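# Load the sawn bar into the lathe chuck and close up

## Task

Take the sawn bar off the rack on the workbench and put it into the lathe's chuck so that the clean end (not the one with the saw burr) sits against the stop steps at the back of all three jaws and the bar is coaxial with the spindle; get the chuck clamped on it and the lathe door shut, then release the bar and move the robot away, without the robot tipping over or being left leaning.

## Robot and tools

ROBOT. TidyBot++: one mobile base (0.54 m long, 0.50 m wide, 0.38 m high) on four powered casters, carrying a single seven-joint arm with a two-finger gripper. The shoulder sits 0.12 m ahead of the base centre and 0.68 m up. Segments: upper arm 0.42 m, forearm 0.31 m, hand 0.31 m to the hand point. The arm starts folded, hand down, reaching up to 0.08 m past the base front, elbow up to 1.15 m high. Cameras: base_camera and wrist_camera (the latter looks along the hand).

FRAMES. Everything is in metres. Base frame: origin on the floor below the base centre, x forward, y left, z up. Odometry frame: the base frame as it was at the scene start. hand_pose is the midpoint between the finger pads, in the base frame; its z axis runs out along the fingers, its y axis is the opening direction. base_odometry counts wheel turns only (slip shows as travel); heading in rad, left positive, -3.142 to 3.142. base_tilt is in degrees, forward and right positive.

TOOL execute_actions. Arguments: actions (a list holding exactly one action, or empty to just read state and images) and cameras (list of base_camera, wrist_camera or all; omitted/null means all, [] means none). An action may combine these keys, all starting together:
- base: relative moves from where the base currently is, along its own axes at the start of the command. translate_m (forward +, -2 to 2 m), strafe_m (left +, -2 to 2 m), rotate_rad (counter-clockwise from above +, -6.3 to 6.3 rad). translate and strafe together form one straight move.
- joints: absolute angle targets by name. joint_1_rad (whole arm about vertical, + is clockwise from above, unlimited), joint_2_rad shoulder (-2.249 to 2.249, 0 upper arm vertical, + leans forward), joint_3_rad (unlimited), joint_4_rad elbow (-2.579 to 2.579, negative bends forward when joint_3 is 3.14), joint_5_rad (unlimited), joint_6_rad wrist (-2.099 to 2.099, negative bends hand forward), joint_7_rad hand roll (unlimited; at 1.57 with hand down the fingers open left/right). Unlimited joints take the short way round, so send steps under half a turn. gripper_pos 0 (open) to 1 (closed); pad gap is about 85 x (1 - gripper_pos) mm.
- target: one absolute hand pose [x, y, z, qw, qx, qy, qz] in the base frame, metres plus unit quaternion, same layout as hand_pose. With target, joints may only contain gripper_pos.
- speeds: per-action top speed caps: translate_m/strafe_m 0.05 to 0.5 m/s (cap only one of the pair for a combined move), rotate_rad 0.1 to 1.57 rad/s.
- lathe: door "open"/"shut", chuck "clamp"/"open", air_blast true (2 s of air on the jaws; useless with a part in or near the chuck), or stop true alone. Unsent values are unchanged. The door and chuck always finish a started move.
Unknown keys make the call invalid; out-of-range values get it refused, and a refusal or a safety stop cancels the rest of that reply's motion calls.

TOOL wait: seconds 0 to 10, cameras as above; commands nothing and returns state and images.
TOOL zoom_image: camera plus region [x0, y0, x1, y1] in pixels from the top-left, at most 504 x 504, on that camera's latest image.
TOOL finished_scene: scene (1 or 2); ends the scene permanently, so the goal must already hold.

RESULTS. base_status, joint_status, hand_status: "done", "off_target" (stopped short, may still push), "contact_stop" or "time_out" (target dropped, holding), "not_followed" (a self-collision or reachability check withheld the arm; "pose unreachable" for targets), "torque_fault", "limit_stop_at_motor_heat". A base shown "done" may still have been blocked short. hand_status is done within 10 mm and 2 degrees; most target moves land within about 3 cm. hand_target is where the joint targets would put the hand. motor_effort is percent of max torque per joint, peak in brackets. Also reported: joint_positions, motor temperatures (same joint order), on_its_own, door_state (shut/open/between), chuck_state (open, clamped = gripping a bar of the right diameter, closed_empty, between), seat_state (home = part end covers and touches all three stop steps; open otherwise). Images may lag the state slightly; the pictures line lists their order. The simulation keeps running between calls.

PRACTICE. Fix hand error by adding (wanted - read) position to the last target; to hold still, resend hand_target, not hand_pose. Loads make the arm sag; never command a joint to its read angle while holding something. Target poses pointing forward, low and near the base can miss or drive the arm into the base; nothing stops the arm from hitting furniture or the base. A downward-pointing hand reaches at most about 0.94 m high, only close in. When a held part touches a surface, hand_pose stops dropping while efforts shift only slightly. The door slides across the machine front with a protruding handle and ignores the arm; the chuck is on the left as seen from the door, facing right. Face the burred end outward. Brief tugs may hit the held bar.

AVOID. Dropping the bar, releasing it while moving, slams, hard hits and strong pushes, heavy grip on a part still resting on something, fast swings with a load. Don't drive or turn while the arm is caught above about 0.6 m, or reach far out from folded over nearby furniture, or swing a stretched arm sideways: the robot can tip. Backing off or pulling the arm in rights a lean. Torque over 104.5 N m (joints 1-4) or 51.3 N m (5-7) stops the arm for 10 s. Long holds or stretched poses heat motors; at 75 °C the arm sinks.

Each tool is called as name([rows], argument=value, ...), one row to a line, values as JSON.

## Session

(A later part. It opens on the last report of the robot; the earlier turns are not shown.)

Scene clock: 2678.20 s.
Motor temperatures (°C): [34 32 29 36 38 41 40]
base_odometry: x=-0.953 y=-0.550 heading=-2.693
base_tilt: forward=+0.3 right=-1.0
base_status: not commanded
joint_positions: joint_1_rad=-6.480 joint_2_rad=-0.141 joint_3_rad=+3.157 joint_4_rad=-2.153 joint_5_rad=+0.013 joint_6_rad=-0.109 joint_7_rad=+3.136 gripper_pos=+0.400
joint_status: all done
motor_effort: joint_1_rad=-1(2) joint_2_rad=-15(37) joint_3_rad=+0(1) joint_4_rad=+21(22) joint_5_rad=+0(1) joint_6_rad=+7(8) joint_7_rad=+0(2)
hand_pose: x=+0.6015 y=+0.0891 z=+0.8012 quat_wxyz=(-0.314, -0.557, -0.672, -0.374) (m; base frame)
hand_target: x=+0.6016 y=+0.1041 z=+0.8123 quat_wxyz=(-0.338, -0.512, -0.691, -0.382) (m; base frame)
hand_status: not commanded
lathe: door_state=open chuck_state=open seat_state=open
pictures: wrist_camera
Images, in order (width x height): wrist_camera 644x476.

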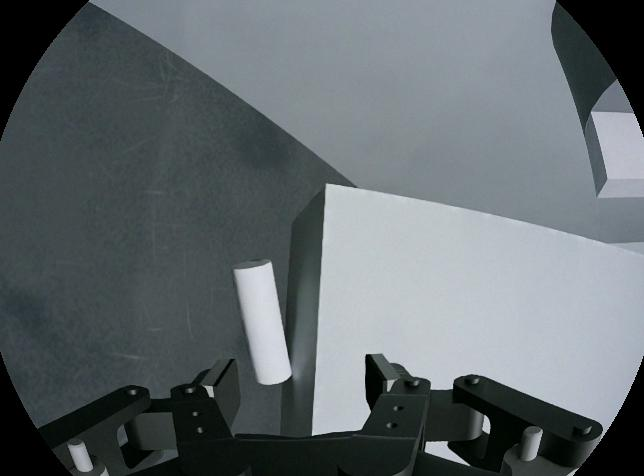

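execute_actions([
  {"joints": {"joint_1_rad": -6.50, "joint_2_rad": 0.27, "joint_4_rad": -1.56, "joint_6_rad": -0.80, "joint_7_rad": -1.53, "gripper_pos": 1.0}},
], cameras=["wrist_camera"])

Scene clock: 2726.73 s.
Motor temperatures (°C): [34 31 29 36 38 41 40]
base_odometry: x=-0.953 y=-0.550 heading=-2.693
base_tilt: forward=+0.3 right=-1.0
base_status: not commanded
joint_positions: joint_1_rad=-6.480 joint_2_rad=+0.244 joint_3_rad=+3.157 joint_4_rad=-1.572 joint_5_rad=+0.013 joint_6_rad=-0.734 joint_7_rad=+4.706 gripper_pos=+0.999
joint_status: all done
motor_effort: joint_1_rad=-1(2) joint_2_rad=-29(31) joint_3_rad=+0(0) joint_4_rad=+19(22) joint_5_rad=-1(1) joint_6_rad=+5(8) joint_7_rad=+0(2)
hand_pose: x=+0.6898 y=+0.1038 z=+0.7554 quat_wxyz=(-0.291, +0.087, -0.953, -0.020) (m; base frame)
hand_target: x=+0.6767 y=+0.1110 z=+0.7355 quat_wxyz=(-0.254, +0.133, -0.958, -0.001) (m; base frame)
hand_status: not commanded
lathe: door_state=open chuck_state=open seat_state=open
pictures: wrist_camera
Images, in order (width x height): wrist_camera 644x476.

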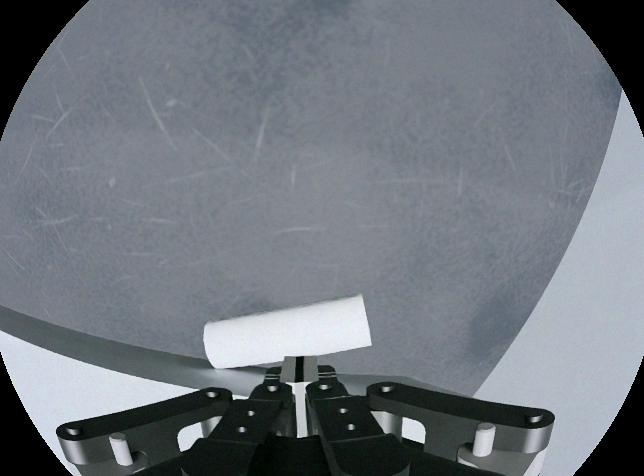

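execute_actions([
  {"joints": {"joint_1_rad": -6.545, "joint_2_rad": 0.13, "joint_4_rad": -1.99, "joint_6_rad": 0.0}},
], cameras=["wrist_camera"])

Scene clock: 2782.07 s.
Motor temperatures (°C): [34 31 29 36 38 40 40]
base_odometry: x=-0.953 y=-0.550 heading=-2.693
base_tilt: forward=+0.3 right=-1.1
base_status: not commanded
joint_positions: joint_1_rad=-6.525 joint_2_rad=+0.136 joint_3_rad=+3.157 joint_4_rad=-1.973 joint_5_rad=+0.013 joint_6_rad=-0.059 joint_7_rad=+4.709 gripper_pos=+0.999
joint_status: all done
motor_effort: joint_1_rad=-1(2) joint_2_rad=-24(30) joint_3_rad=+0(0) joint_4_rad=+20(21) joint_5_rad=-1(2) joint_6_rad=+7(8) joint_7_rad=+0(1)
hand_pose: x=+0.6883 y=+0.1325 z=+0.7626 quat_wxyz=(-0.465, +0.104, -0.878, -0.049) (m; base frame)
hand_target: x=+0.6876 y=+0.1506 z=+0.7724 quat_wxyz=(-0.487, +0.149, -0.860, -0.041) (m; base frame)
hand_status: not commanded
lathe: door_state=open chuck_state=open seat_state=open
pictures: wrist_camera
Images, in order (width x height): wrist_camera 644x476.

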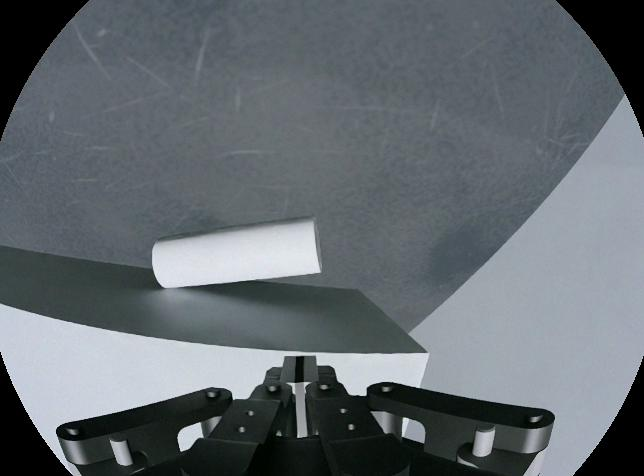

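execute_actions([
  {"joints": {"joint_2_rad": 0.35, "joint_4_rad": -1.90, "joint_6_rad": 0.10}},
], cameras=["wrist_camera"])

Scene clock: 2808.97 s.
Motor temperatures (°C): [34 31 29 36 38 41 40]
base_odometry: x=-0.953 y=-0.550 heading=-2.693
base_tilt: forward=+0.3 right=-1.1
base_status: not commanded
joint_positions: joint_1_rad=-6.525 joint_2_rad=+0.331 joint_3_rad=+3.157 joint_4_rad=-1.913 joint_5_rad=+0.013 joint_6_rad=+0.042 joint_7_rad=+4.709 gripper_pos=+0.999
joint_status: all done
motor_effort: joint_1_rad=-1(1) joint_2_rad=-31(33) joint_3_rad=+0(0) joint_4_rad=+18(20) joint_5_rad=-1(1) joint_6_rad=+7(8) joint_7_rad=+0(1)
hand_pose: x=+0.7365 y=+0.1444 z=+0.6998 quat_wxyz=(-0.450, +0.106, -0.885, -0.047) (m; base frame)
hand_target: x=+0.7464 y=+0.1676 z=+0.7091 quat_wxyz=(-0.474, +0.151, -0.867, -0.042) (m; base frame)
hand_status: not commanded
lathe: door_state=open chuck_state=open seat_state=open
pictures: wrist_camera
Images, in order (width x height): wrist_camera 644x476.

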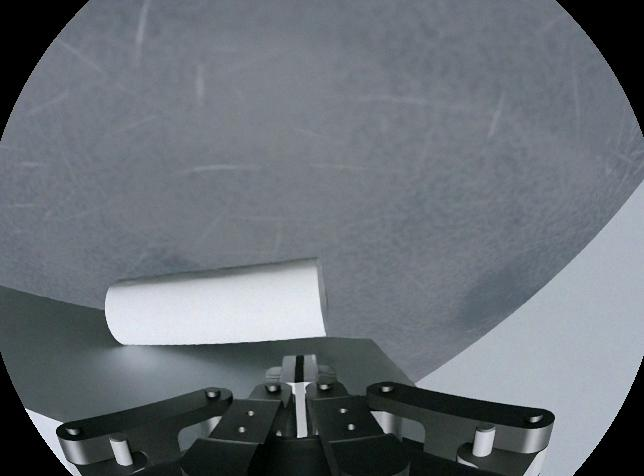

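execute_actions([
  {"joints": {"joint_2_rad": 0.42, "joint_4_rad": -1.855, "joint_6_rad": 0.13}},
], cameras=["wrist_camera"])

Scene clock: 2819.13 s.
Motor temperatures (°C): [34 31 29 36 38 41 40]
base_odometry: x=-0.953 y=-0.550 heading=-2.693
base_tilt: forward=+0.3 right=-1.1
base_status: not commanded
joint_positions: joint_1_rad=-6.526 joint_2_rad=+0.397 joint_3_rad=+3.157 joint_4_rad=-1.867 joint_5_rad=+0.013 joint_6_rad=+0.072 joint_7_rad=+4.709 gripper_pos=+0.999
joint_status: all done
motor_effort: joint_1_rad=-1(1) joint_2_rad=-33(35) joint_3_rad=+0(1) joint_4_rad=+18(20) joint_5_rad=+0(1) joint_6_rad=+7(11) joint_7_rad=+0(1)
hand_pose: x=+0.7593 y=+0.1505 z=+0.6876 quat_wxyz=(-0.455, +0.107, -0.883, -0.048) (m; base frame)
hand_target: x=+0.7687 y=+0.1740 z=+0.6933 quat_wxyz=(-0.476, +0.151, -0.865, -0.043) (m; base frame)
hand_status: not commanded
lathe: door_state=open chuck_state=open seat_state=open
pictures: wrist_camera
Images, in order (width x height): wrist_camera 644x476.

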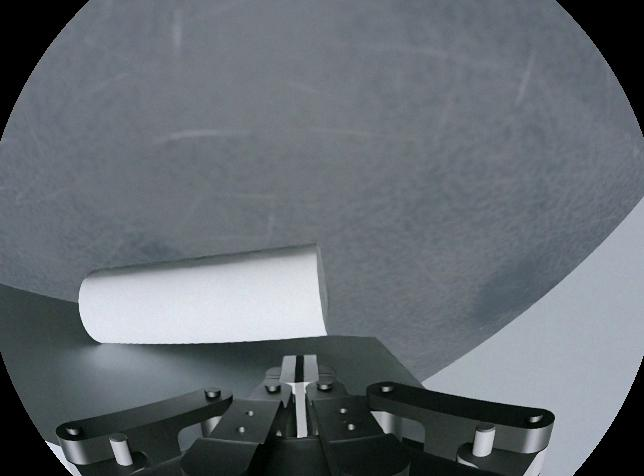

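execute_actions([
  {"joints": {"joint_2_rad": 0.488, "joint_4_rad": -1.82, "joint_6_rad": 0.15}},
], cameras=["wrist_camera"])

Scene clock: 2824.20 s.
Motor temperatures (°C): [34 31 29 36 38 41 40]
base_odometry: x=-0.953 y=-0.550 heading=-2.693
base_tilt: forward=+0.3 right=-1.1
base_status: not commanded
joint_positions: joint_1_rad=-6.526 joint_2_rad=+0.462 joint_3_rad=+3.157 joint_4_rad=-1.831 joint_5_rad=+0.013 joint_6_rad=+0.094 joint_7_rad=+4.709 gripper_pos=+0.999
joint_status: all done
motor_effort: joint_1_rad=-1(1) joint_2_rad=-34(37) joint_3_rad=+0(0) joint_4_rad=+18(20) joint_5_rad=+0(1) joint_6_rad=+7(8) joint_7_rad=+0(1)
hand_pose: x=+0.7764 y=+0.1548 z=+0.6674 quat_wxyz=(-0.451, +0.108, -0.885, -0.047) (m; base frame)
hand_target: x=+0.7847 y=+0.1785 z=+0.6696 quat_wxyz=(-0.470, +0.152, -0.868, -0.042) (m; base frame)
hand_status: not commanded
lathe: door_state=open chuck_state=open seat_state=open
pictures: wrist_camera
Images, in order (width x height): wrist_camera 644x476.

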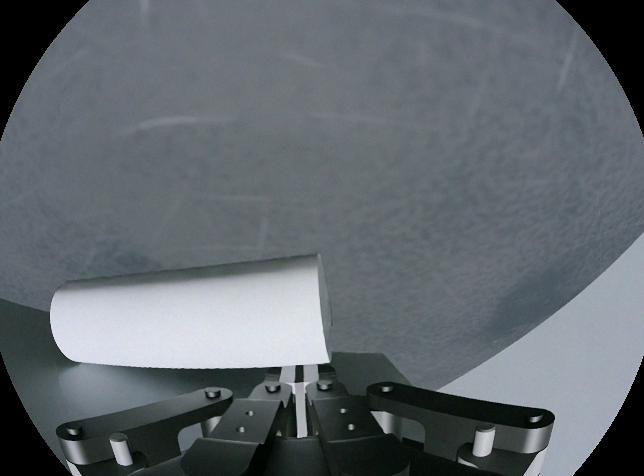

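execute_actions(actions=[], cameras=["wrist_camera"])

Scene clock: 2850.30 s.
Motor temperatures (°C): [34 31 29 36 38 41 40]
base_odometry: x=-0.953 y=-0.550 heading=-2.693
base_tilt: forward=+0.3 right=-1.0
base_status: not commanded
joint_positions: joint_1_rad=-6.526 joint_2_rad=+0.462 joint_3_rad=+3.157 joint_4_rad=-1.831 joint_5_rad=+0.013 joint_6_rad=+0.094 joint_7_rad=+4.709 gripper_pos=+0.999
joint_status: all done
motor_effort: joint_1_rad=-1(1) joint_2_rad=-35(37) joint_3_rad=+0(0) joint_4_rad=+18(20) joint_5_rad=-1(1) joint_6_rad=+7(8) joint_7_rad=+0(1)
hand_pose: x=+0.7765 y=+0.1548 z=+0.6674 quat_wxyz=(-0.452, +0.108, -0.884, -0.047) (m; base frame)
hand_target: x=+0.7847 y=+0.1785 z=+0.6696 quat_wxyz=(-0.470, +0.152, -0.868, -0.042) (m; base frame)
hand_status: not commanded
lathe: door_state=open chuck_state=open seat_state=open
pictures: wrist_camera
Images, in order (width x height): wrist_camera 644x476.

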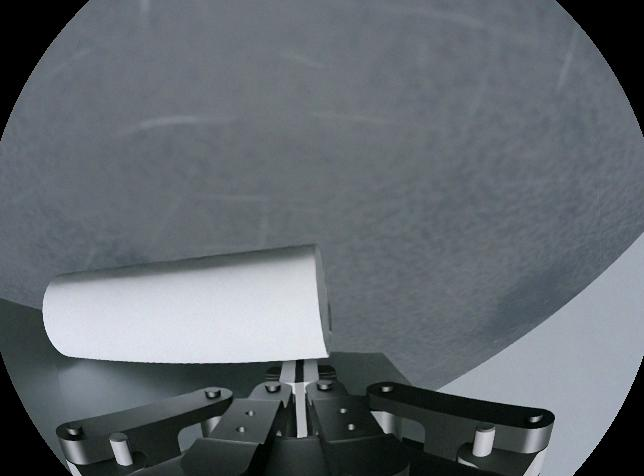

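execute_actions([
  {"joints": {"joint_2_rad": 0.497, "joint_4_rad": -1.862, "joint_6_rad": 0.174}},
], cameras=["wrist_camera"])

Scene clock: 2900.07 s.
Motor temperatures (°C): [34 31 29 36 38 41 40]
base_odometry: x=-0.953 y=-0.550 heading=-2.693
base_tilt: forward=+0.3 right=-1.1
base_status: not commanded
joint_positions: joint_1_rad=-6.526 joint_2_rad=+0.463 joint_3_rad=+3.157 joint_4_rad=-1.852 joint_5_rad=+0.013 joint_6_rad=+0.121 joint_7_rad=+4.709 gripper_pos=+0.999
joint_status: all done
motor_effort: joint_1_rad=-1(1) joint_2_rad=-35(35) joint_3_rad=+0(0) joint_4_rad=+18(18) joint_5_rad=+0(1) joint_6_rad=+7(8) joint_7_rad=+0(0)
hand_pose: x=+0.7733 y=+0.1542 z=+0.6636 quat_wxyz=(-0.454, +0.108, -0.883, -0.048) (m; base frame)
hand_target: x=+0.7725 y=+0.1756 z=+0.6493 quat_wxyz=(-0.458, +0.154, -0.874, -0.042) (m; base frame)
hand_status: not commanded
lathe: door_state=open chuck_state=open seat_state=open
pictures: wrist_camera
Images, in order (width x height): wrist_camera 644x476.

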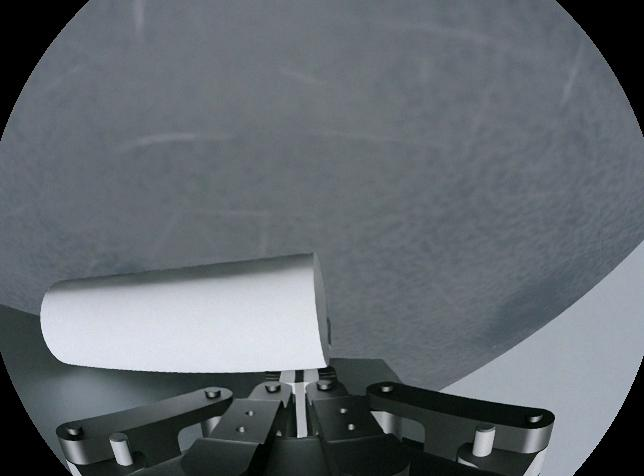

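execute_actions([
  {"joints": {"joint_2_rad": 0.512, "joint_4_rad": -1.865, "joint_6_rad": 0.184}},
], cameras=["wrist_camera"])

Scene clock: 2903.27 s.
Motor temperatures (°C): [34 31 29 36 38 41 40]
base_odometry: x=-0.953 y=-0.550 heading=-2.693
base_tilt: forward=+0.3 right=-1.0
base_status: not commanded
joint_positions: joint_1_rad=-6.526 joint_2_rad=+0.480 joint_3_rad=+3.157 joint_4_rad=-1.852 joint_5_rad=+0.013 joint_6_rad=+0.131 joint_7_rad=+4.709 gripper_pos=+0.999
joint_status: all done
motor_effort: joint_1_rad=-1(1) joint_2_rad=-35(36) joint_3_rad=+0(0) joint_4_rad=+17(18) joint_5_rad=-1(1) joint_6_rad=+7(7) joint_7_rad=+0(1)
hand_pose: x=+0.7746 y=+0.1545 z=+0.6545 quat_wxyz=(-0.451, +0.108, -0.885, -0.047) (m; base frame)
hand_target: x=+0.7725 y=+0.1758 z=+0.6402 quat_wxyz=(-0.455, +0.154, -0.876, -0.042) (m; base frame)
hand_status: not commanded
lathe: door_state=open chuck_state=open seat_state=open
pictures: wrist_camera
Images, in order (width x height): wrist_camera 644x476.

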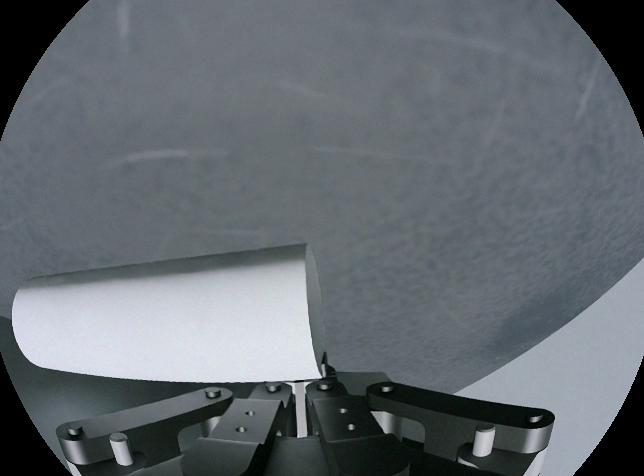

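execute_actions([
  {"base": {"translate_m": -0.03}, "speeds": {"translate_m": 0.05}},
], cameras=["wrist_camera"])

Scene clock: 2909.23 s.
Motor temperatures (°C): [34 31 29 36 38 41 40]
base_odometry: x=-0.926 y=-0.537 heading=-2.693
base_tilt: forward=+0.3 right=-1.1
base_status: done
joint_positions: joint_1_rad=-6.527 joint_2_rad=+0.482 joint_3_rad=+3.157 joint_4_rad=-1.853 joint_5_rad=+0.013 joint_6_rad=+0.134 joint_7_rad=+4.709 gripper_pos=+0.999
joint_status: not commanded
motor_effort: joint_1_rad=-1(2) joint_2_rad=-35(37) joint_3_rad=+0(1) joint_4_rad=+17(18) joint_5_rad=+0(1) joint_6_rad=+7(8) joint_7_rad=+0(1)
hand_pose: x=+0.7744 y=+0.1554 z=+0.6533 quat_wxyz=(-0.450, +0.109, -0.885, -0.048) (m; base frame)
hand_target: x=+0.7725 y=+0.1758 z=+0.6402 quat_wxyz=(-0.455, +0.154, -0.876, -0.042) (m; base frame)
hand_status: not commanded
lathe: door_state=open chuck_state=open seat_state=open
pictures: wrist_camera
Images, in order (width x height): wrist_camera 644x476.

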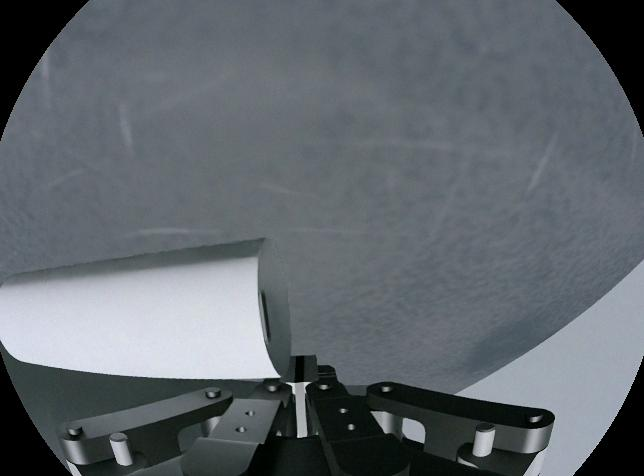

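execute_actions([
  {"joints": {"joint_2_rad": 0.452}},
], cameras=["wrist_camera"])

execute_actions([
  {"base": {"translate_m": 0.022, "strafe_m": -0.052}, "speeds": {"translate_m": 0.1}},
], cameras=["wrist_camera"])

Scene clock: 2945.87 s.
Motor temperatures (°C): [34 31 29 36 38 41 40]
base_odometry: x=-0.926 y=-0.537 heading=-2.693
base_tilt: forward=+0.3 right=-1.1
base_status: not commanded
joint_positions: joint_1_rad=-6.527 joint_2_rad=+0.444 joint_3_rad=+3.157 joint_4_rad=-1.853 joint_5_rad=+0.013 joint_6_rad=+0.134 joint_7_rad=+4.709 gripper_pos=+0.999
joint_status: all done
motor_effort: joint_1_rad=-1(1) joint_2_rad=-34(38) joint_3_rad=+0(0) joint_4_rad=+18(18) joint_5_rad=+0(1) joint_6_rad=+7(8) joint_7_rad=+0(1)
hand_pose: x=+0.7750 y=+0.1555 z=+0.6788 quat_wxyz=(-0.467, +0.107, -0.876, -0.050) (m; base frame)
hand_target: x=+0.7737 y=+0.1761 z=+0.6809 quat_wxyz=(-0.481, +0.152, -0.862, -0.044) (m; base frame)
hand_status: not commanded
lathe: door_state=open chuck_state=open seat_state=open
pictures: wrist_camera
Images, in order (width x height): wrist_camera 644x476.

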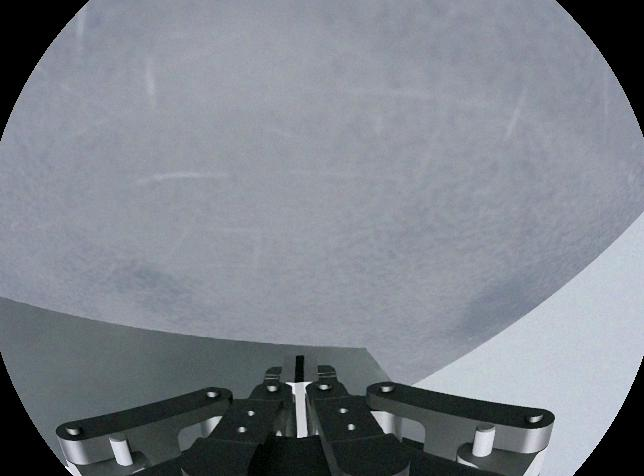

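Scene clock: 2947.07 s.
Motor temperatures (°C): [34 31 29 36 38 41 40]
base_odometry: x=-0.969 y=-0.500 heading=-2.692
base_tilt: forward=+0.3 right=-1.0
base_status: done
joint_positions: joint_1_rad=-6.537 joint_2_rad=+0.444 joint_3_rad=+3.157 joint_4_rad=-1.853 joint_5_rad=+0.013 joint_6_rad=+0.134 joint_7_rad=+4.709 gripper_pos=+0.999
joint_status: not commanded
motor_effort: joint_1_rad=-1(4) joint_2_rad=-34(35) joint_3_rad=+0(2) joint_4_rad=+18(18) joint_5_rad=+0(1) joint_6_rad=+7(8) joint_7_rad=+0(1)
hand_pose: x=+0.7733 y=+0.1624 z=+0.6789 quat_wxyz=(-0.467, +0.112, -0.876, -0.052) (m; base frame)
hand_target: x=+0.7737 y=+0.1761 z=+0.6809 quat_wxyz=(-0.481, +0.152, -0.862, -0.044) (m; base frame)
hand_status: not commanded
lathe: door_state=open chuck_state=open seat_state=open
pictures: wrist_camera
Images, in order (width x height): wrist_camera 644x476.

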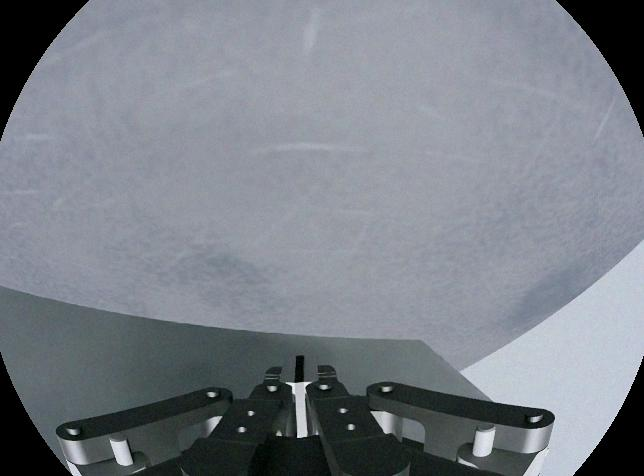

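execute_actions([
  {"joints": {"joint_2_rad": 0.14, "joint_4_rad": -1.99, "joint_6_rad": -0.04}},
], cameras=["wrist_camera"])

execute_actions([
  {"joints": {"joint_1_rad": -6.40, "joint_2_rad": 0.222, "joint_4_rad": -1.477, "joint_6_rad": -0.95}},
], cameras=["wrist_camera"])

execute_actions([
  {"joints": {"joint_1_rad": -6.33, "joint_2_rad": 0.267, "joint_4_rad": -1.223, "joint_6_rad": -1.70}},
], cameras=["wrist_camera"])

Scene clock: 2980.30 s.
Motor temperatures (°C): [34 31 29 36 38 41 39]
base_odometry: x=-0.969 y=-0.500 heading=-2.692
base_tilt: forward=+0.3 right=-1.0
base_status: not commanded
joint_positions: joint_1_rad=-6.537 joint_2_rad=+0.132 joint_3_rad=+3.157 joint_4_rad=-1.973 joint_5_rad=+0.013 joint_6_rad=+0.026 joint_7_rad=+4.709 gripper_pos=+0.999
joint_status: all done
motor_effort: joint_1_rad=-1(1) joint_2_rad=-25(37) joint_3_rad=+0(1) joint_4_rad=+20(21) joint_5_rad=+1(1) joint_6_rad=+8(10) joint_7_rad=+0(1)
hand_pose: x=+0.6995 y=+0.1433 z=+0.7874 quat_wxyz=(-0.503, +0.108, -0.855, -0.057) (m; base frame)
hand_target: x=+0.6821 y=+0.1485 z=+0.7561 quat_wxyz=(-0.465, +0.150, -0.871, -0.039) (m; base frame)
hand_status: not commanded
lathe: door_state=open chuck_state=open seat_state=open
pictures: wrist_camera
Images, in order (width x height): wrist_camera 644x476.

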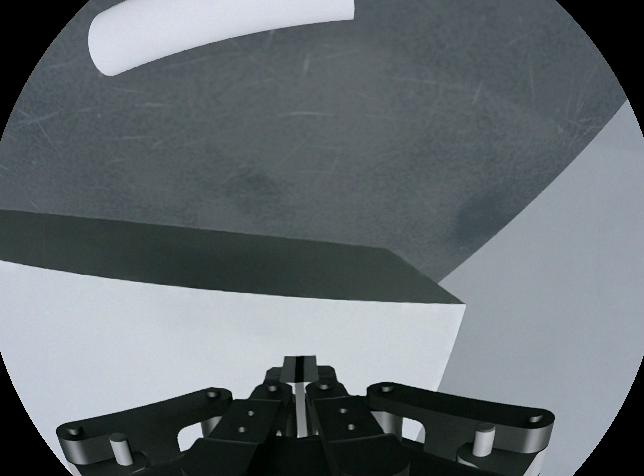

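Scene clock: 2982.43 s.
Motor temperatures (°C): [34 31 29 36 38 41 39]
base_odometry: x=-0.969 y=-0.500 heading=-2.692
base_tilt: forward=+0.3 right=-1.0
base_status: not commanded
joint_positions: joint_1_rad=-6.419 joint_2_rad=+0.190 joint_3_rad=+3.157 joint_4_rad=-1.488 joint_5_rad=+0.013 joint_6_rad=-0.884 joint_7_rad=+4.709 gripper_pos=+0.999
joint_status: all done
motor_effort: joint_1_rad=-1(2) joint_2_rad=-27(28) joint_3_rad=+0(1) joint_4_rad=+21(22) joint_5_rad=-1(1) joint_6_rad=+5(9) joint_7_rad=+0(1)
hand_pose: x=+0.6777 y=+0.0667 z=+0.8005 quat_wxyz=(-0.285, +0.059, -0.957, -0.010) (m; base frame)
hand_target: x=+0.6684 y=+0.0515 z=+0.7780 quat_wxyz=(-0.244, +0.082, -0.966, +0.013) (m; base frame)
hand_status: not commanded
lathe: door_state=open chuck_state=open seat_state=open
pictures: wrist_camera
Images, in order (width x height): wrist_camera 644x476.

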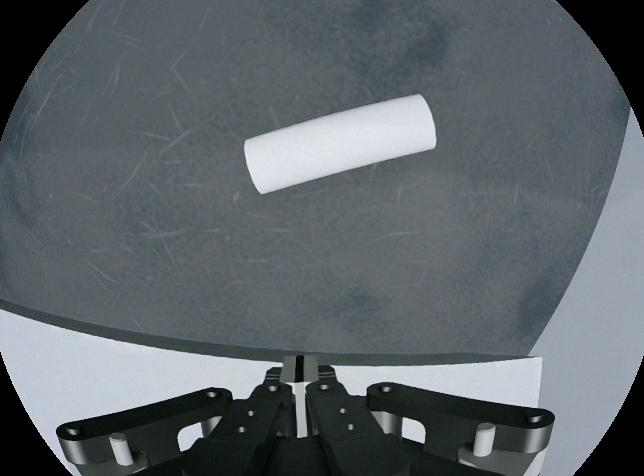

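Scene clock: 2984.17 s.
Motor temperatures (°C): [34 31 29 36 38 41 39]
base_odometry: x=-0.969 y=-0.500 heading=-2.692
base_tilt: forward=+0.3 right=-1.0
base_status: not commanded
joint_positions: joint_1_rad=-6.349 joint_2_rad=+0.237 joint_3_rad=+3.157 joint_4_rad=-1.234 joint_5_rad=+0.013 joint_6_rad=-1.636 joint_7_rad=+4.709 gripper_pos=+0.999
joint_status: all done
motor_effort: joint_1_rad=-1(2) joint_2_rad=-27(28) joint_3_rad=+0(1) joint_4_rad=+17(21) joint_5_rad=-1(1) joint_6_rad=+0(5) joint_7_rad=+0(1)
hand_pose: x=+0.5411 y=+0.0195 z=+0.8111 quat_wxyz=(-0.018, +0.023, -1.000, +0.008) (m; base frame)
hand_target: x=+0.5285 y=+0.0047 z=+0.8024 quat_wxyz=(+0.024, +0.039, -0.999, +0.023) (m; base frame)
hand_status: not commanded
lathe: door_state=open chuck_state=open seat_state=open
pictures: wrist_camera
Images, in order (width x height): wrist_camera 644x476.

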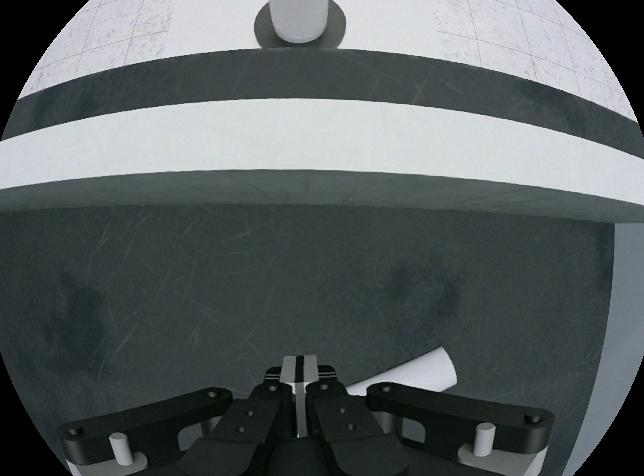

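execute_actions([
  {"joints": {"joint_1_rad": -6.42, "joint_2_rad": 0.35, "joint_4_rad": -1.10, "joint_6_rad": -1.70, "gripper_pos": 0.42}},
], cameras=["wrist_camera"])

Scene clock: 3001.23 s.
Motor temperatures (°C): [34 31 29 36 38 41 39]
base_odometry: x=-0.969 y=-0.500 heading=-2.692
base_tilt: forward=+0.3 right=-1.0
base_status: not commanded
joint_positions: joint_1_rad=-6.408 joint_2_rad=+0.325 joint_3_rad=+3.157 joint_4_rad=-1.111 joint_5_rad=+0.013 joint_6_rad=-1.642 joint_7_rad=+4.709 gripper_pos=+0.420
joint_status: all done
motor_effort: joint_1_rad=-1(2) joint_2_rad=-29(31) joint_3_rad=+0(1) joint_4_rad=+17(19) joint_5_rad=+0(1) joint_6_rad=+0(1) joint_7_rad=+0(1)
hand_pose: x=+0.5822 y=+0.0494 z=+0.8123 quat_wxyz=(-0.033, +0.053, -0.998, +0.007) (m; base frame)
hand_target: x=+0.5704 y=+0.0474 z=+0.8039 quat_wxyz=(+0.003, +0.083, -0.996, +0.023) (m; base frame)
hand_status: not commanded
lathe: door_state=open chuck_state=open seat_state=open
pictures: wrist_camera
Images, in order (width x height): wrist_camera 644x476.

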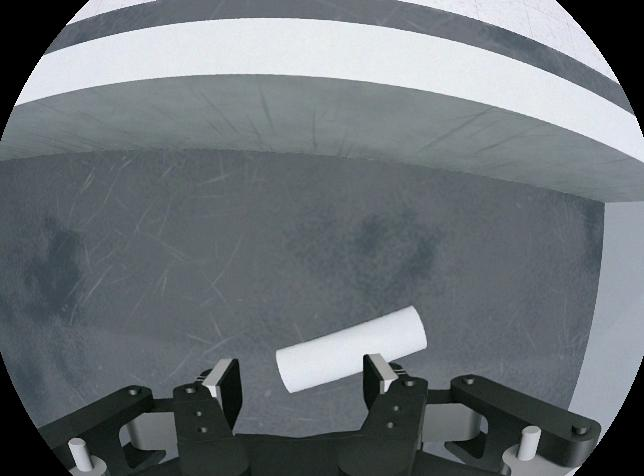

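execute_actions([
  {"joints": {"joint_1_rad": -6.522, "joint_2_rad": 0.529, "joint_4_rad": -1.015, "joint_6_rad": -1.55, "joint_7_rad": 0.232, "gripper_pos": 0.40}},
], cameras=["wrist_camera"])

Scene clock: 3035.60 s.
Motor temperatures (°C): [34 31 29 36 38 40 39]
base_odometry: x=-0.969 y=-0.500 heading=-2.692
base_tilt: forward=+0.3 right=-1.0
base_status: not commanded
joint_positions: joint_1_rad=-6.505 joint_2_rad=+0.500 joint_3_rad=+3.157 joint_4_rad=-1.027 joint_5_rad=+0.013 joint_6_rad=-1.607 joint_7_rad=+6.471 gripper_pos=+0.400
joint_status: all done
motor_effort: joint_1_rad=-1(2) joint_2_rad=-36(38) joint_3_rad=+0(1) joint_4_rad=+17(18) joint_5_rad=+0(1) joint_6_rad=+0(1) joint_7_rad=+0(1)
hand_pose: x=+0.6268 y=+0.1051 z=+0.7534 quat_wxyz=(+0.004, +0.832, -0.554, +0.010) (m; base frame)
hand_target: x=+0.6486 y=+0.1135 z=+0.7428 quat_wxyz=(+0.000, +0.851, -0.524, +0.034) (m; base frame)
hand_status: not commanded
lathe: door_state=open chuck_state=open seat_state=open
pictures: wrist_camera
Images, in order (width x height): wrist_camera 644x476.

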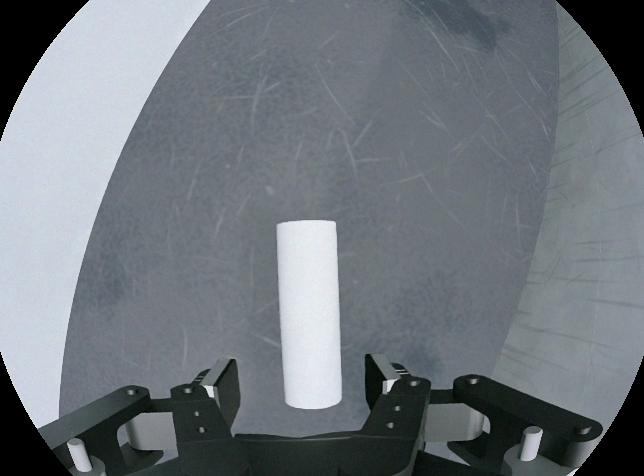

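zoom_image(camera="wrist_camera", region=[250, 200, 370, 420])

Scaled by 2.291.

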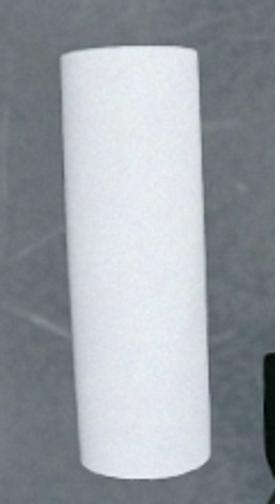

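execute_actions([
  {"joints": {"joint_2_rad": 0.529, "joint_4_rad": -1.279, "joint_6_rad": -1.318, "joint_7_rad": 0.270}},
], cameras=["wrist_camera"])

Scene clock: 3063.20 s.
Motor temperatures (°C): [34 31 29 36 38 40 39]
base_odometry: x=-0.969 y=-0.500 heading=-2.692
base_tilt: forward=+0.3 right=-1.0
base_status: not commanded
joint_positions: joint_1_rad=-6.505 joint_2_rad=+0.504 joint_3_rad=+3.157 joint_4_rad=-1.264 joint_5_rad=+0.013 joint_6_rad=-1.382 joint_7_rad=+6.508 gripper_pos=+0.400
joint_status: all done
motor_effort: joint_1_rad=-1(1) joint_2_rad=-36(37) joint_3_rad=+0(0) joint_4_rad=+17(18) joint_5_rad=+0(1) joint_6_rad=+0(1) joint_7_rad=+0(2)
hand_pose: x=+0.6173 y=+0.1026 z=+0.6772 quat_wxyz=(+0.010, +0.843, -0.538, +0.004) (m; base frame)
hand_target: x=+0.6305 y=+0.1094 z=+0.6602 quat_wxyz=(+0.011, +0.864, -0.504, +0.022) (m; base frame)
hand_status: not commanded
lathe: door_state=open chuck_state=open seat_state=open
pictures: wrist_camera
Images, in order (width x height): wrist_camera 644x476.

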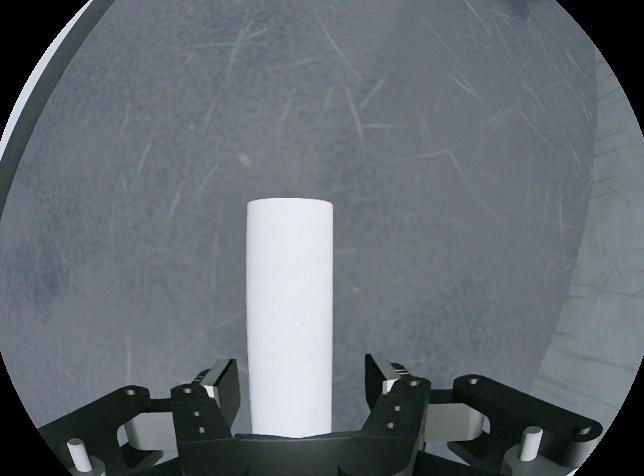

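execute_actions([
  {"joints": {"joint_2_rad": 0.534, "joint_4_rad": -1.25, "joint_6_rad": -1.312}},
], cameras=["wrist_camera"])

Scene clock: 3081.03 s.
Motor temperatures (°C): [34 31 29 36 38 40 39]
base_odometry: x=-0.969 y=-0.500 heading=-2.692
base_tilt: forward=+0.3 right=-1.0
base_status: not commanded
joint_positions: joint_1_rad=-6.505 joint_2_rad=+0.505 joint_3_rad=+3.157 joint_4_rad=-1.251 joint_5_rad=+0.013 joint_6_rad=-1.372 joint_7_rad=+6.508 gripper_pos=+0.400
joint_status: all done
motor_effort: joint_1_rad=-1(1) joint_2_rad=-36(37) joint_3_rad=+0(0) joint_4_rad=+17(19) joint_5_rad=+0(1) joint_6_rad=+0(1) joint_7_rad=+0(1)
hand_pose: x=+0.6252 y=+0.1043 z=+0.6808 quat_wxyz=(+0.002, +0.843, -0.537, +0.012) (m; base frame)
hand_target: x=+0.6429 y=+0.1124 z=+0.6668 quat_wxyz=(+0.001, +0.863, -0.504, +0.033) (m; base frame)
hand_status: not commanded
lathe: door_state=open chuck_state=open seat_state=open
pictures: wrist_camera
Images, in order (width x height): wrist_camera 644x476.

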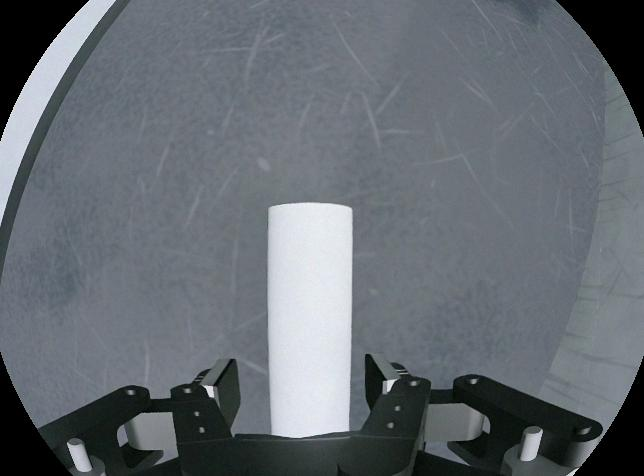

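execute_actions([
  {"joints": {"joint_2_rad": 0.5425, "joint_4_rad": -1.306, "joint_6_rad": -1.277}},
], cameras=["wrist_camera"])

Scene clock: 3089.50 s.
Motor temperatures (°C): [34 31 29 36 38 40 39]
base_odometry: x=-0.969 y=-0.500 heading=-2.692
base_tilt: forward=+0.3 right=-1.0
base_status: not commanded
joint_positions: joint_1_rad=-6.505 joint_2_rad=+0.513 joint_3_rad=+3.157 joint_4_rad=-1.295 joint_5_rad=+0.013 joint_6_rad=-1.337 joint_7_rad=+6.508 gripper_pos=+0.400
joint_status: all done
motor_effort: joint_1_rad=-1(1) joint_2_rad=-36(36) joint_3_rad=+0(0) joint_4_rad=+17(18) joint_5_rad=+0(1) joint_6_rad=+0(1) joint_7_rad=+0(1)
hand_pose: x=+0.6195 y=+0.1031 z=+0.6630 quat_wxyz=(+0.008, +0.843, -0.537, +0.006) (m; base frame)
hand_target: x=+0.6322 y=+0.1099 z=+0.6450 quat_wxyz=(+0.011, +0.864, -0.503, +0.022) (m; base frame)
hand_status: not commanded
lathe: door_state=open chuck_state=open seat_state=open
pictures: wrist_camera
Images, in order (width x height): wrist_camera 644x476.

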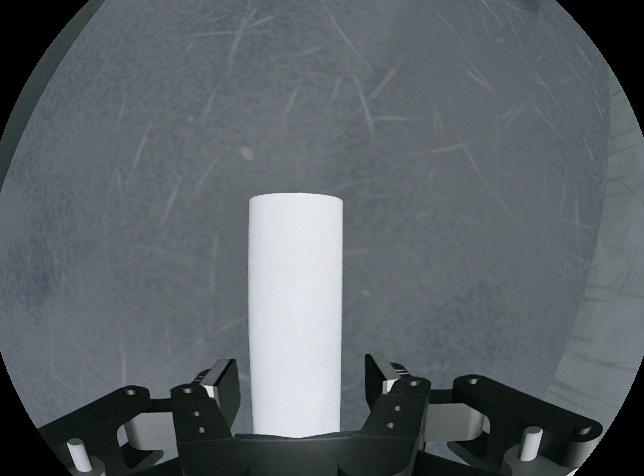

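execute_actions([
  {"joints": {"joint_2_rad": 0.552, "joint_4_rad": -1.341, "joint_6_rad": -1.230}},
], cameras=["wrist_camera"])

Scene clock: 3096.33 s.
Motor temperatures (°C): [34 31 29 36 38 40 39]
base_odometry: x=-0.969 y=-0.500 heading=-2.692
base_tilt: forward=+0.3 right=-1.0
base_status: not commanded
joint_positions: joint_1_rad=-6.505 joint_2_rad=+0.522 joint_3_rad=+3.157 joint_4_rad=-1.328 joint_5_rad=+0.013 joint_6_rad=-1.287 joint_7_rad=+6.508 gripper_pos=+0.400
joint_status: all done
motor_effort: joint_1_rad=-1(1) joint_2_rad=-35(37) joint_3_rad=+0(0) joint_4_rad=+17(18) joint_5_rad=+0(1) joint_6_rad=+0(1) joint_7_rad=+0(1)
hand_pose: x=+0.6218 y=+0.1035 z=+0.6485 quat_wxyz=(+0.006, +0.844, -0.537, +0.008) (m; base frame)
hand_target: x=+0.6322 y=+0.1101 z=+0.6296 quat_wxyz=(+0.010, +0.865, -0.502, +0.022) (m; base frame)
hand_status: not commanded
lathe: door_state=open chuck_state=open seat_state=open
pictures: wrist_camera
Images, in order (width x height): wrist_camera 644x476.

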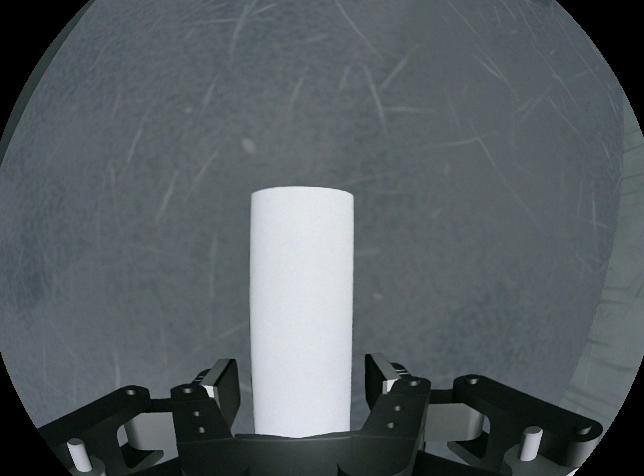

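execute_actions([
  {"joints": {"joint_2_rad": 0.559, "joint_4_rad": -1.364, "joint_6_rad": -1.199}},
], cameras=["wrist_camera"])

execute_actions([
  {"joints": {"gripper_pos": 0.50}},
], cameras=["wrist_camera"])

Scene clock: 3102.93 s.
Motor temperatures (°C): [34 31 29 36 38 40 39]
base_odometry: x=-0.969 y=-0.500 heading=-2.692
base_tilt: forward=+0.3 right=-1.0
base_status: not commanded
joint_positions: joint_1_rad=-6.505 joint_2_rad=+0.528 joint_3_rad=+3.157 joint_4_rad=-1.351 joint_5_rad=+0.013 joint_6_rad=-1.255 joint_7_rad=+6.509 gripper_pos=+0.400
joint_status: all done
motor_effort: joint_1_rad=-1(1) joint_2_rad=-36(38) joint_3_rad=+0(0) joint_4_rad=+17(18) joint_5_rad=+0(1) joint_6_rad=+0(1) joint_7_rad=+0(0)
hand_pose: x=+0.6225 y=+0.1037 z=+0.6389 quat_wxyz=(+0.004, +0.844, -0.537, +0.010) (m; base frame)
hand_target: x=+0.6319 y=+0.1102 z=+0.6191 quat_wxyz=(+0.009, +0.865, -0.501, +0.023) (m; base frame)
hand_status: not commanded
lathe: door_state=open chuck_state=open seat_state=open
pictures: wrist_camera
Images, in order (width x height): wrist_camera 644x476.

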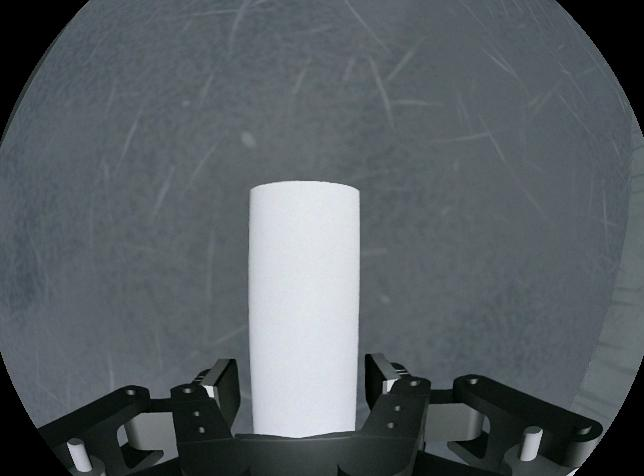

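Scene clock: 3103.47 s.
Motor temperatures (°C): [34 31 29 36 38 40 39]
base_odometry: x=-0.969 y=-0.500 heading=-2.692
base_tilt: forward=+0.3 right=-1.0
base_status: not commanded
joint_positions: joint_1_rad=-6.505 joint_2_rad=+0.528 joint_3_rad=+3.157 joint_4_rad=-1.351 joint_5_rad=+0.013 joint_6_rad=-1.255 joint_7_rad=+6.509 gripper_pos=+0.500
joint_status: all done
motor_effort: joint_1_rad=-1(1) joint_2_rad=-36(36) joint_3_rad=+0(0) joint_4_rad=+17(17) joint_5_rad=+0(1) joint_6_rad=+1(1) joint_7_rad=+0(0)
hand_pose: x=+0.6225 y=+0.1037 z=+0.6389 quat_wxyz=(+0.004, +0.844, -0.537, +0.010) (m; base frame)
hand_target: x=+0.6319 y=+0.1102 z=+0.6191 quat_wxyz=(+0.009, +0.865, -0.501, +0.023) (m; base frame)
hand_status: not commanded
lathe: door_state=open chuck_state=open seat_state=open
pictures: wrist_camera
Images, in order (width x height): wrist_camera 644x476.

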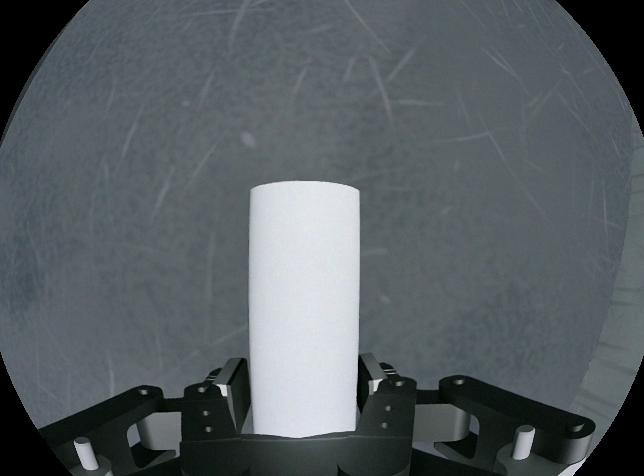

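execute_actions([
  {"joints": {"gripper_pos": 0.56}},
], cameras=["wrist_camera"])

execute_actions([
  {"joints": {"gripper_pos": 0.62}},
], cameras=["wrist_camera"])

Scene clock: 3107.17 s.
Motor temperatures (°C): [34 31 29 36 38 40 39]
base_odometry: x=-0.969 y=-0.500 heading=-2.692
base_tilt: forward=+0.3 right=-1.0
base_status: not commanded
joint_positions: joint_1_rad=-6.505 joint_2_rad=+0.527 joint_3_rad=+3.157 joint_4_rad=-1.351 joint_5_rad=+0.013 joint_6_rad=-1.255 joint_7_rad=+6.509 gripper_pos=+0.556
joint_status: all done
motor_effort: joint_1_rad=-1(1) joint_2_rad=-33(36) joint_3_rad=+0(0) joint_4_rad=+16(17) joint_5_rad=+0(1) joint_6_rad=+1(2) joint_7_rad=+0(1)
hand_pose: x=+0.6225 y=+0.1037 z=+0.6389 quat_wxyz=(+0.004, +0.844, -0.537, +0.010) (m; base frame)
hand_target: x=+0.6319 y=+0.1102 z=+0.6191 quat_wxyz=(+0.009, +0.865, -0.501, +0.023) (m; base frame)
hand_status: not commanded
lathe: door_state=open chuck_state=open seat_state=open
pictures: wrist_camera
Images, in order (width x height): wrist_camera 644x476.

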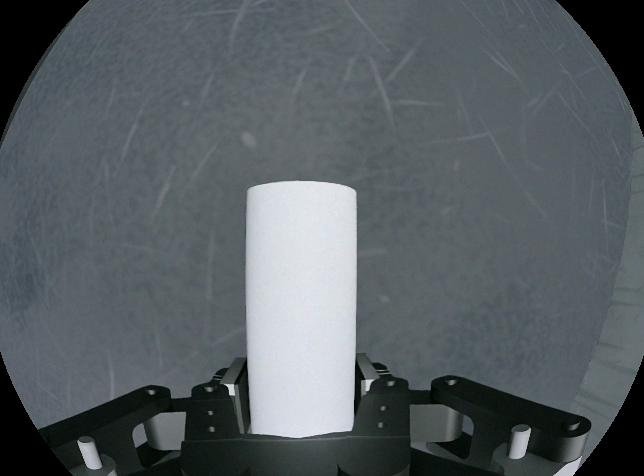

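Scene clock: 3107.63 s.
Motor temperatures (°C): [34 31 29 36 38 40 39]
base_odometry: x=-0.969 y=-0.500 heading=-2.692
base_tilt: forward=+0.3 right=-1.0
base_status: not commanded
joint_positions: joint_1_rad=-6.505 joint_2_rad=+0.527 joint_3_rad=+3.157 joint_4_rad=-1.351 joint_5_rad=+0.013 joint_6_rad=-1.255 joint_7_rad=+6.509 gripper_pos=+0.581
joint_status: gripper_pos off_target (ended at +0.581, target +0.620)
motor_effort: joint_1_rad=-1(1) joint_2_rad=-32(34) joint_3_rad=+0(0) joint_4_rad=+15(16) joint_5_rad=+0(0) joint_6_rad=+1(2) joint_7_rad=+0(1)
hand_pose: x=+0.6226 y=+0.1037 z=+0.6394 quat_wxyz=(+0.004, +0.844, -0.537, +0.010) (m; base frame)
hand_target: x=+0.6319 y=+0.1102 z=+0.6191 quat_wxyz=(+0.009, +0.865, -0.501, +0.023) (m; base frame)
hand_status: not commanded
lathe: door_state=open chuck_state=open seat_state=open
pictures: wrist_camera
Images, in order (width x height): wrist_camera 644x476.

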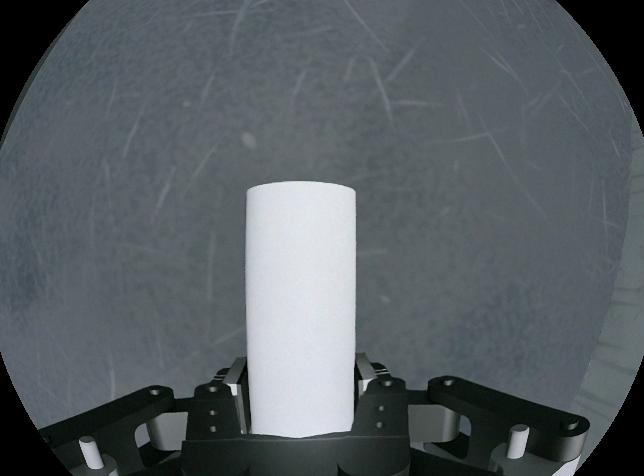

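execute_actions([
  {"joints": {"joint_2_rad": 0.495, "joint_4_rad": -1.24, "joint_6_rad": -1.41}},
], cameras=["wrist_camera"])

execute_actions([
  {"joints": {"gripper_pos": 1.0}},
], cameras=["wrist_camera"])

Scene clock: 3115.13 s.
Motor temperatures (°C): [34 31 29 36 38 40 39]
base_odometry: x=-0.969 y=-0.500 heading=-2.692
base_tilt: forward=+0.3 right=-1.0
base_status: not commanded
joint_positions: joint_1_rad=-6.505 joint_2_rad=+0.504 joint_3_rad=+3.157 joint_4_rad=-1.261 joint_5_rad=+0.013 joint_6_rad=-1.356 joint_7_rad=+6.509 gripper_pos=+0.582
joint_status: all done
motor_effort: joint_1_rad=-1(1) joint_2_rad=-40(43) joint_3_rad=+0(0) joint_4_rad=+20(21) joint_5_rad=+1(1) joint_6_rad=+0(2) joint_7_rad=+1(1)
hand_pose: x=+0.6267 y=+0.1047 z=+0.6784 quat_wxyz=(+0.000, +0.843, -0.537, +0.015) (m; base frame)
hand_target: x=+0.6171 y=+0.1059 z=+0.6897 quat_wxyz=(+0.018, +0.863, -0.505, +0.015) (m; base frame)
hand_status: not commanded
lathe: door_state=open chuck_state=open seat_state=open
pictures: wrist_camera
Images, in order (width x height): wrist_camera 644x476.

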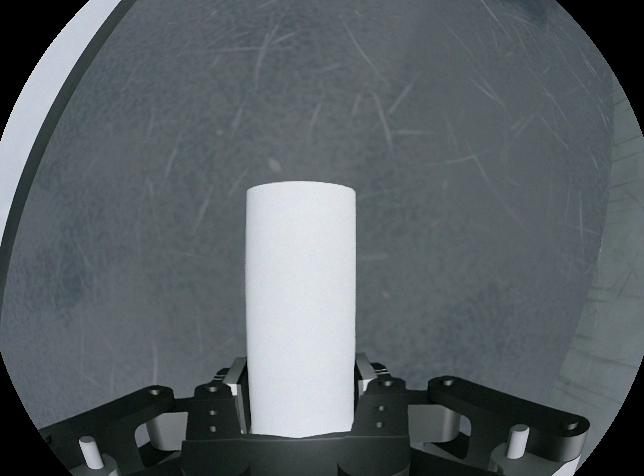

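Scene clock: 3115.87 s.
Motor temperatures (°C): [34 31 29 36 38 40 39]
base_odometry: x=-0.969 y=-0.500 heading=-2.692
base_tilt: forward=+0.3 right=-1.0
base_status: not commanded
joint_positions: joint_1_rad=-6.505 joint_2_rad=+0.504 joint_3_rad=+3.157 joint_4_rad=-1.261 joint_5_rad=+0.013 joint_6_rad=-1.356 joint_7_rad=+6.509 gripper_pos=+0.582
joint_status: gripper_pos off_target (ended at +0.582, target +1.000)
motor_effort: joint_1_rad=-1(1) joint_2_rad=-40(40) joint_3_rad=+0(0) joint_4_rad=+20(20) joint_5_rad=+0(1) joint_6_rad=+0(1) joint_7_rad=+0(0)
hand_pose: x=+0.6268 y=+0.1047 z=+0.6784 quat_wxyz=(+0.000, +0.843, -0.537, +0.015) (m; base frame)
hand_target: x=+0.6171 y=+0.1059 z=+0.6897 quat_wxyz=(+0.018, +0.863, -0.505, +0.015) (m; base frame)
hand_status: not commanded
lathe: door_state=open chuck_state=open seat_state=open
pictures: wrist_camera
Images, in order (width x height): wrist_camera 644x476.

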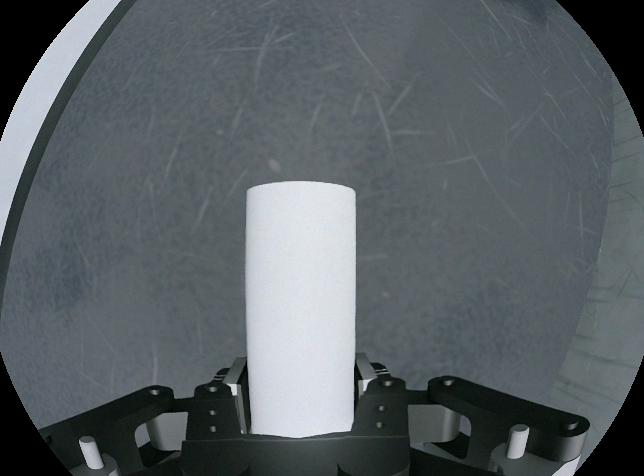

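zoom_image(camera="wrist_camera", region=[230, 170, 370, 230])

Scaled by 3.600.

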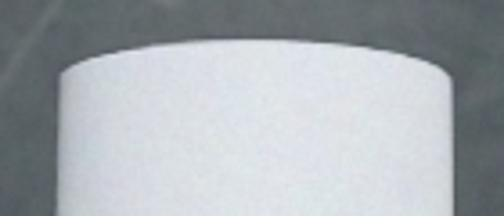

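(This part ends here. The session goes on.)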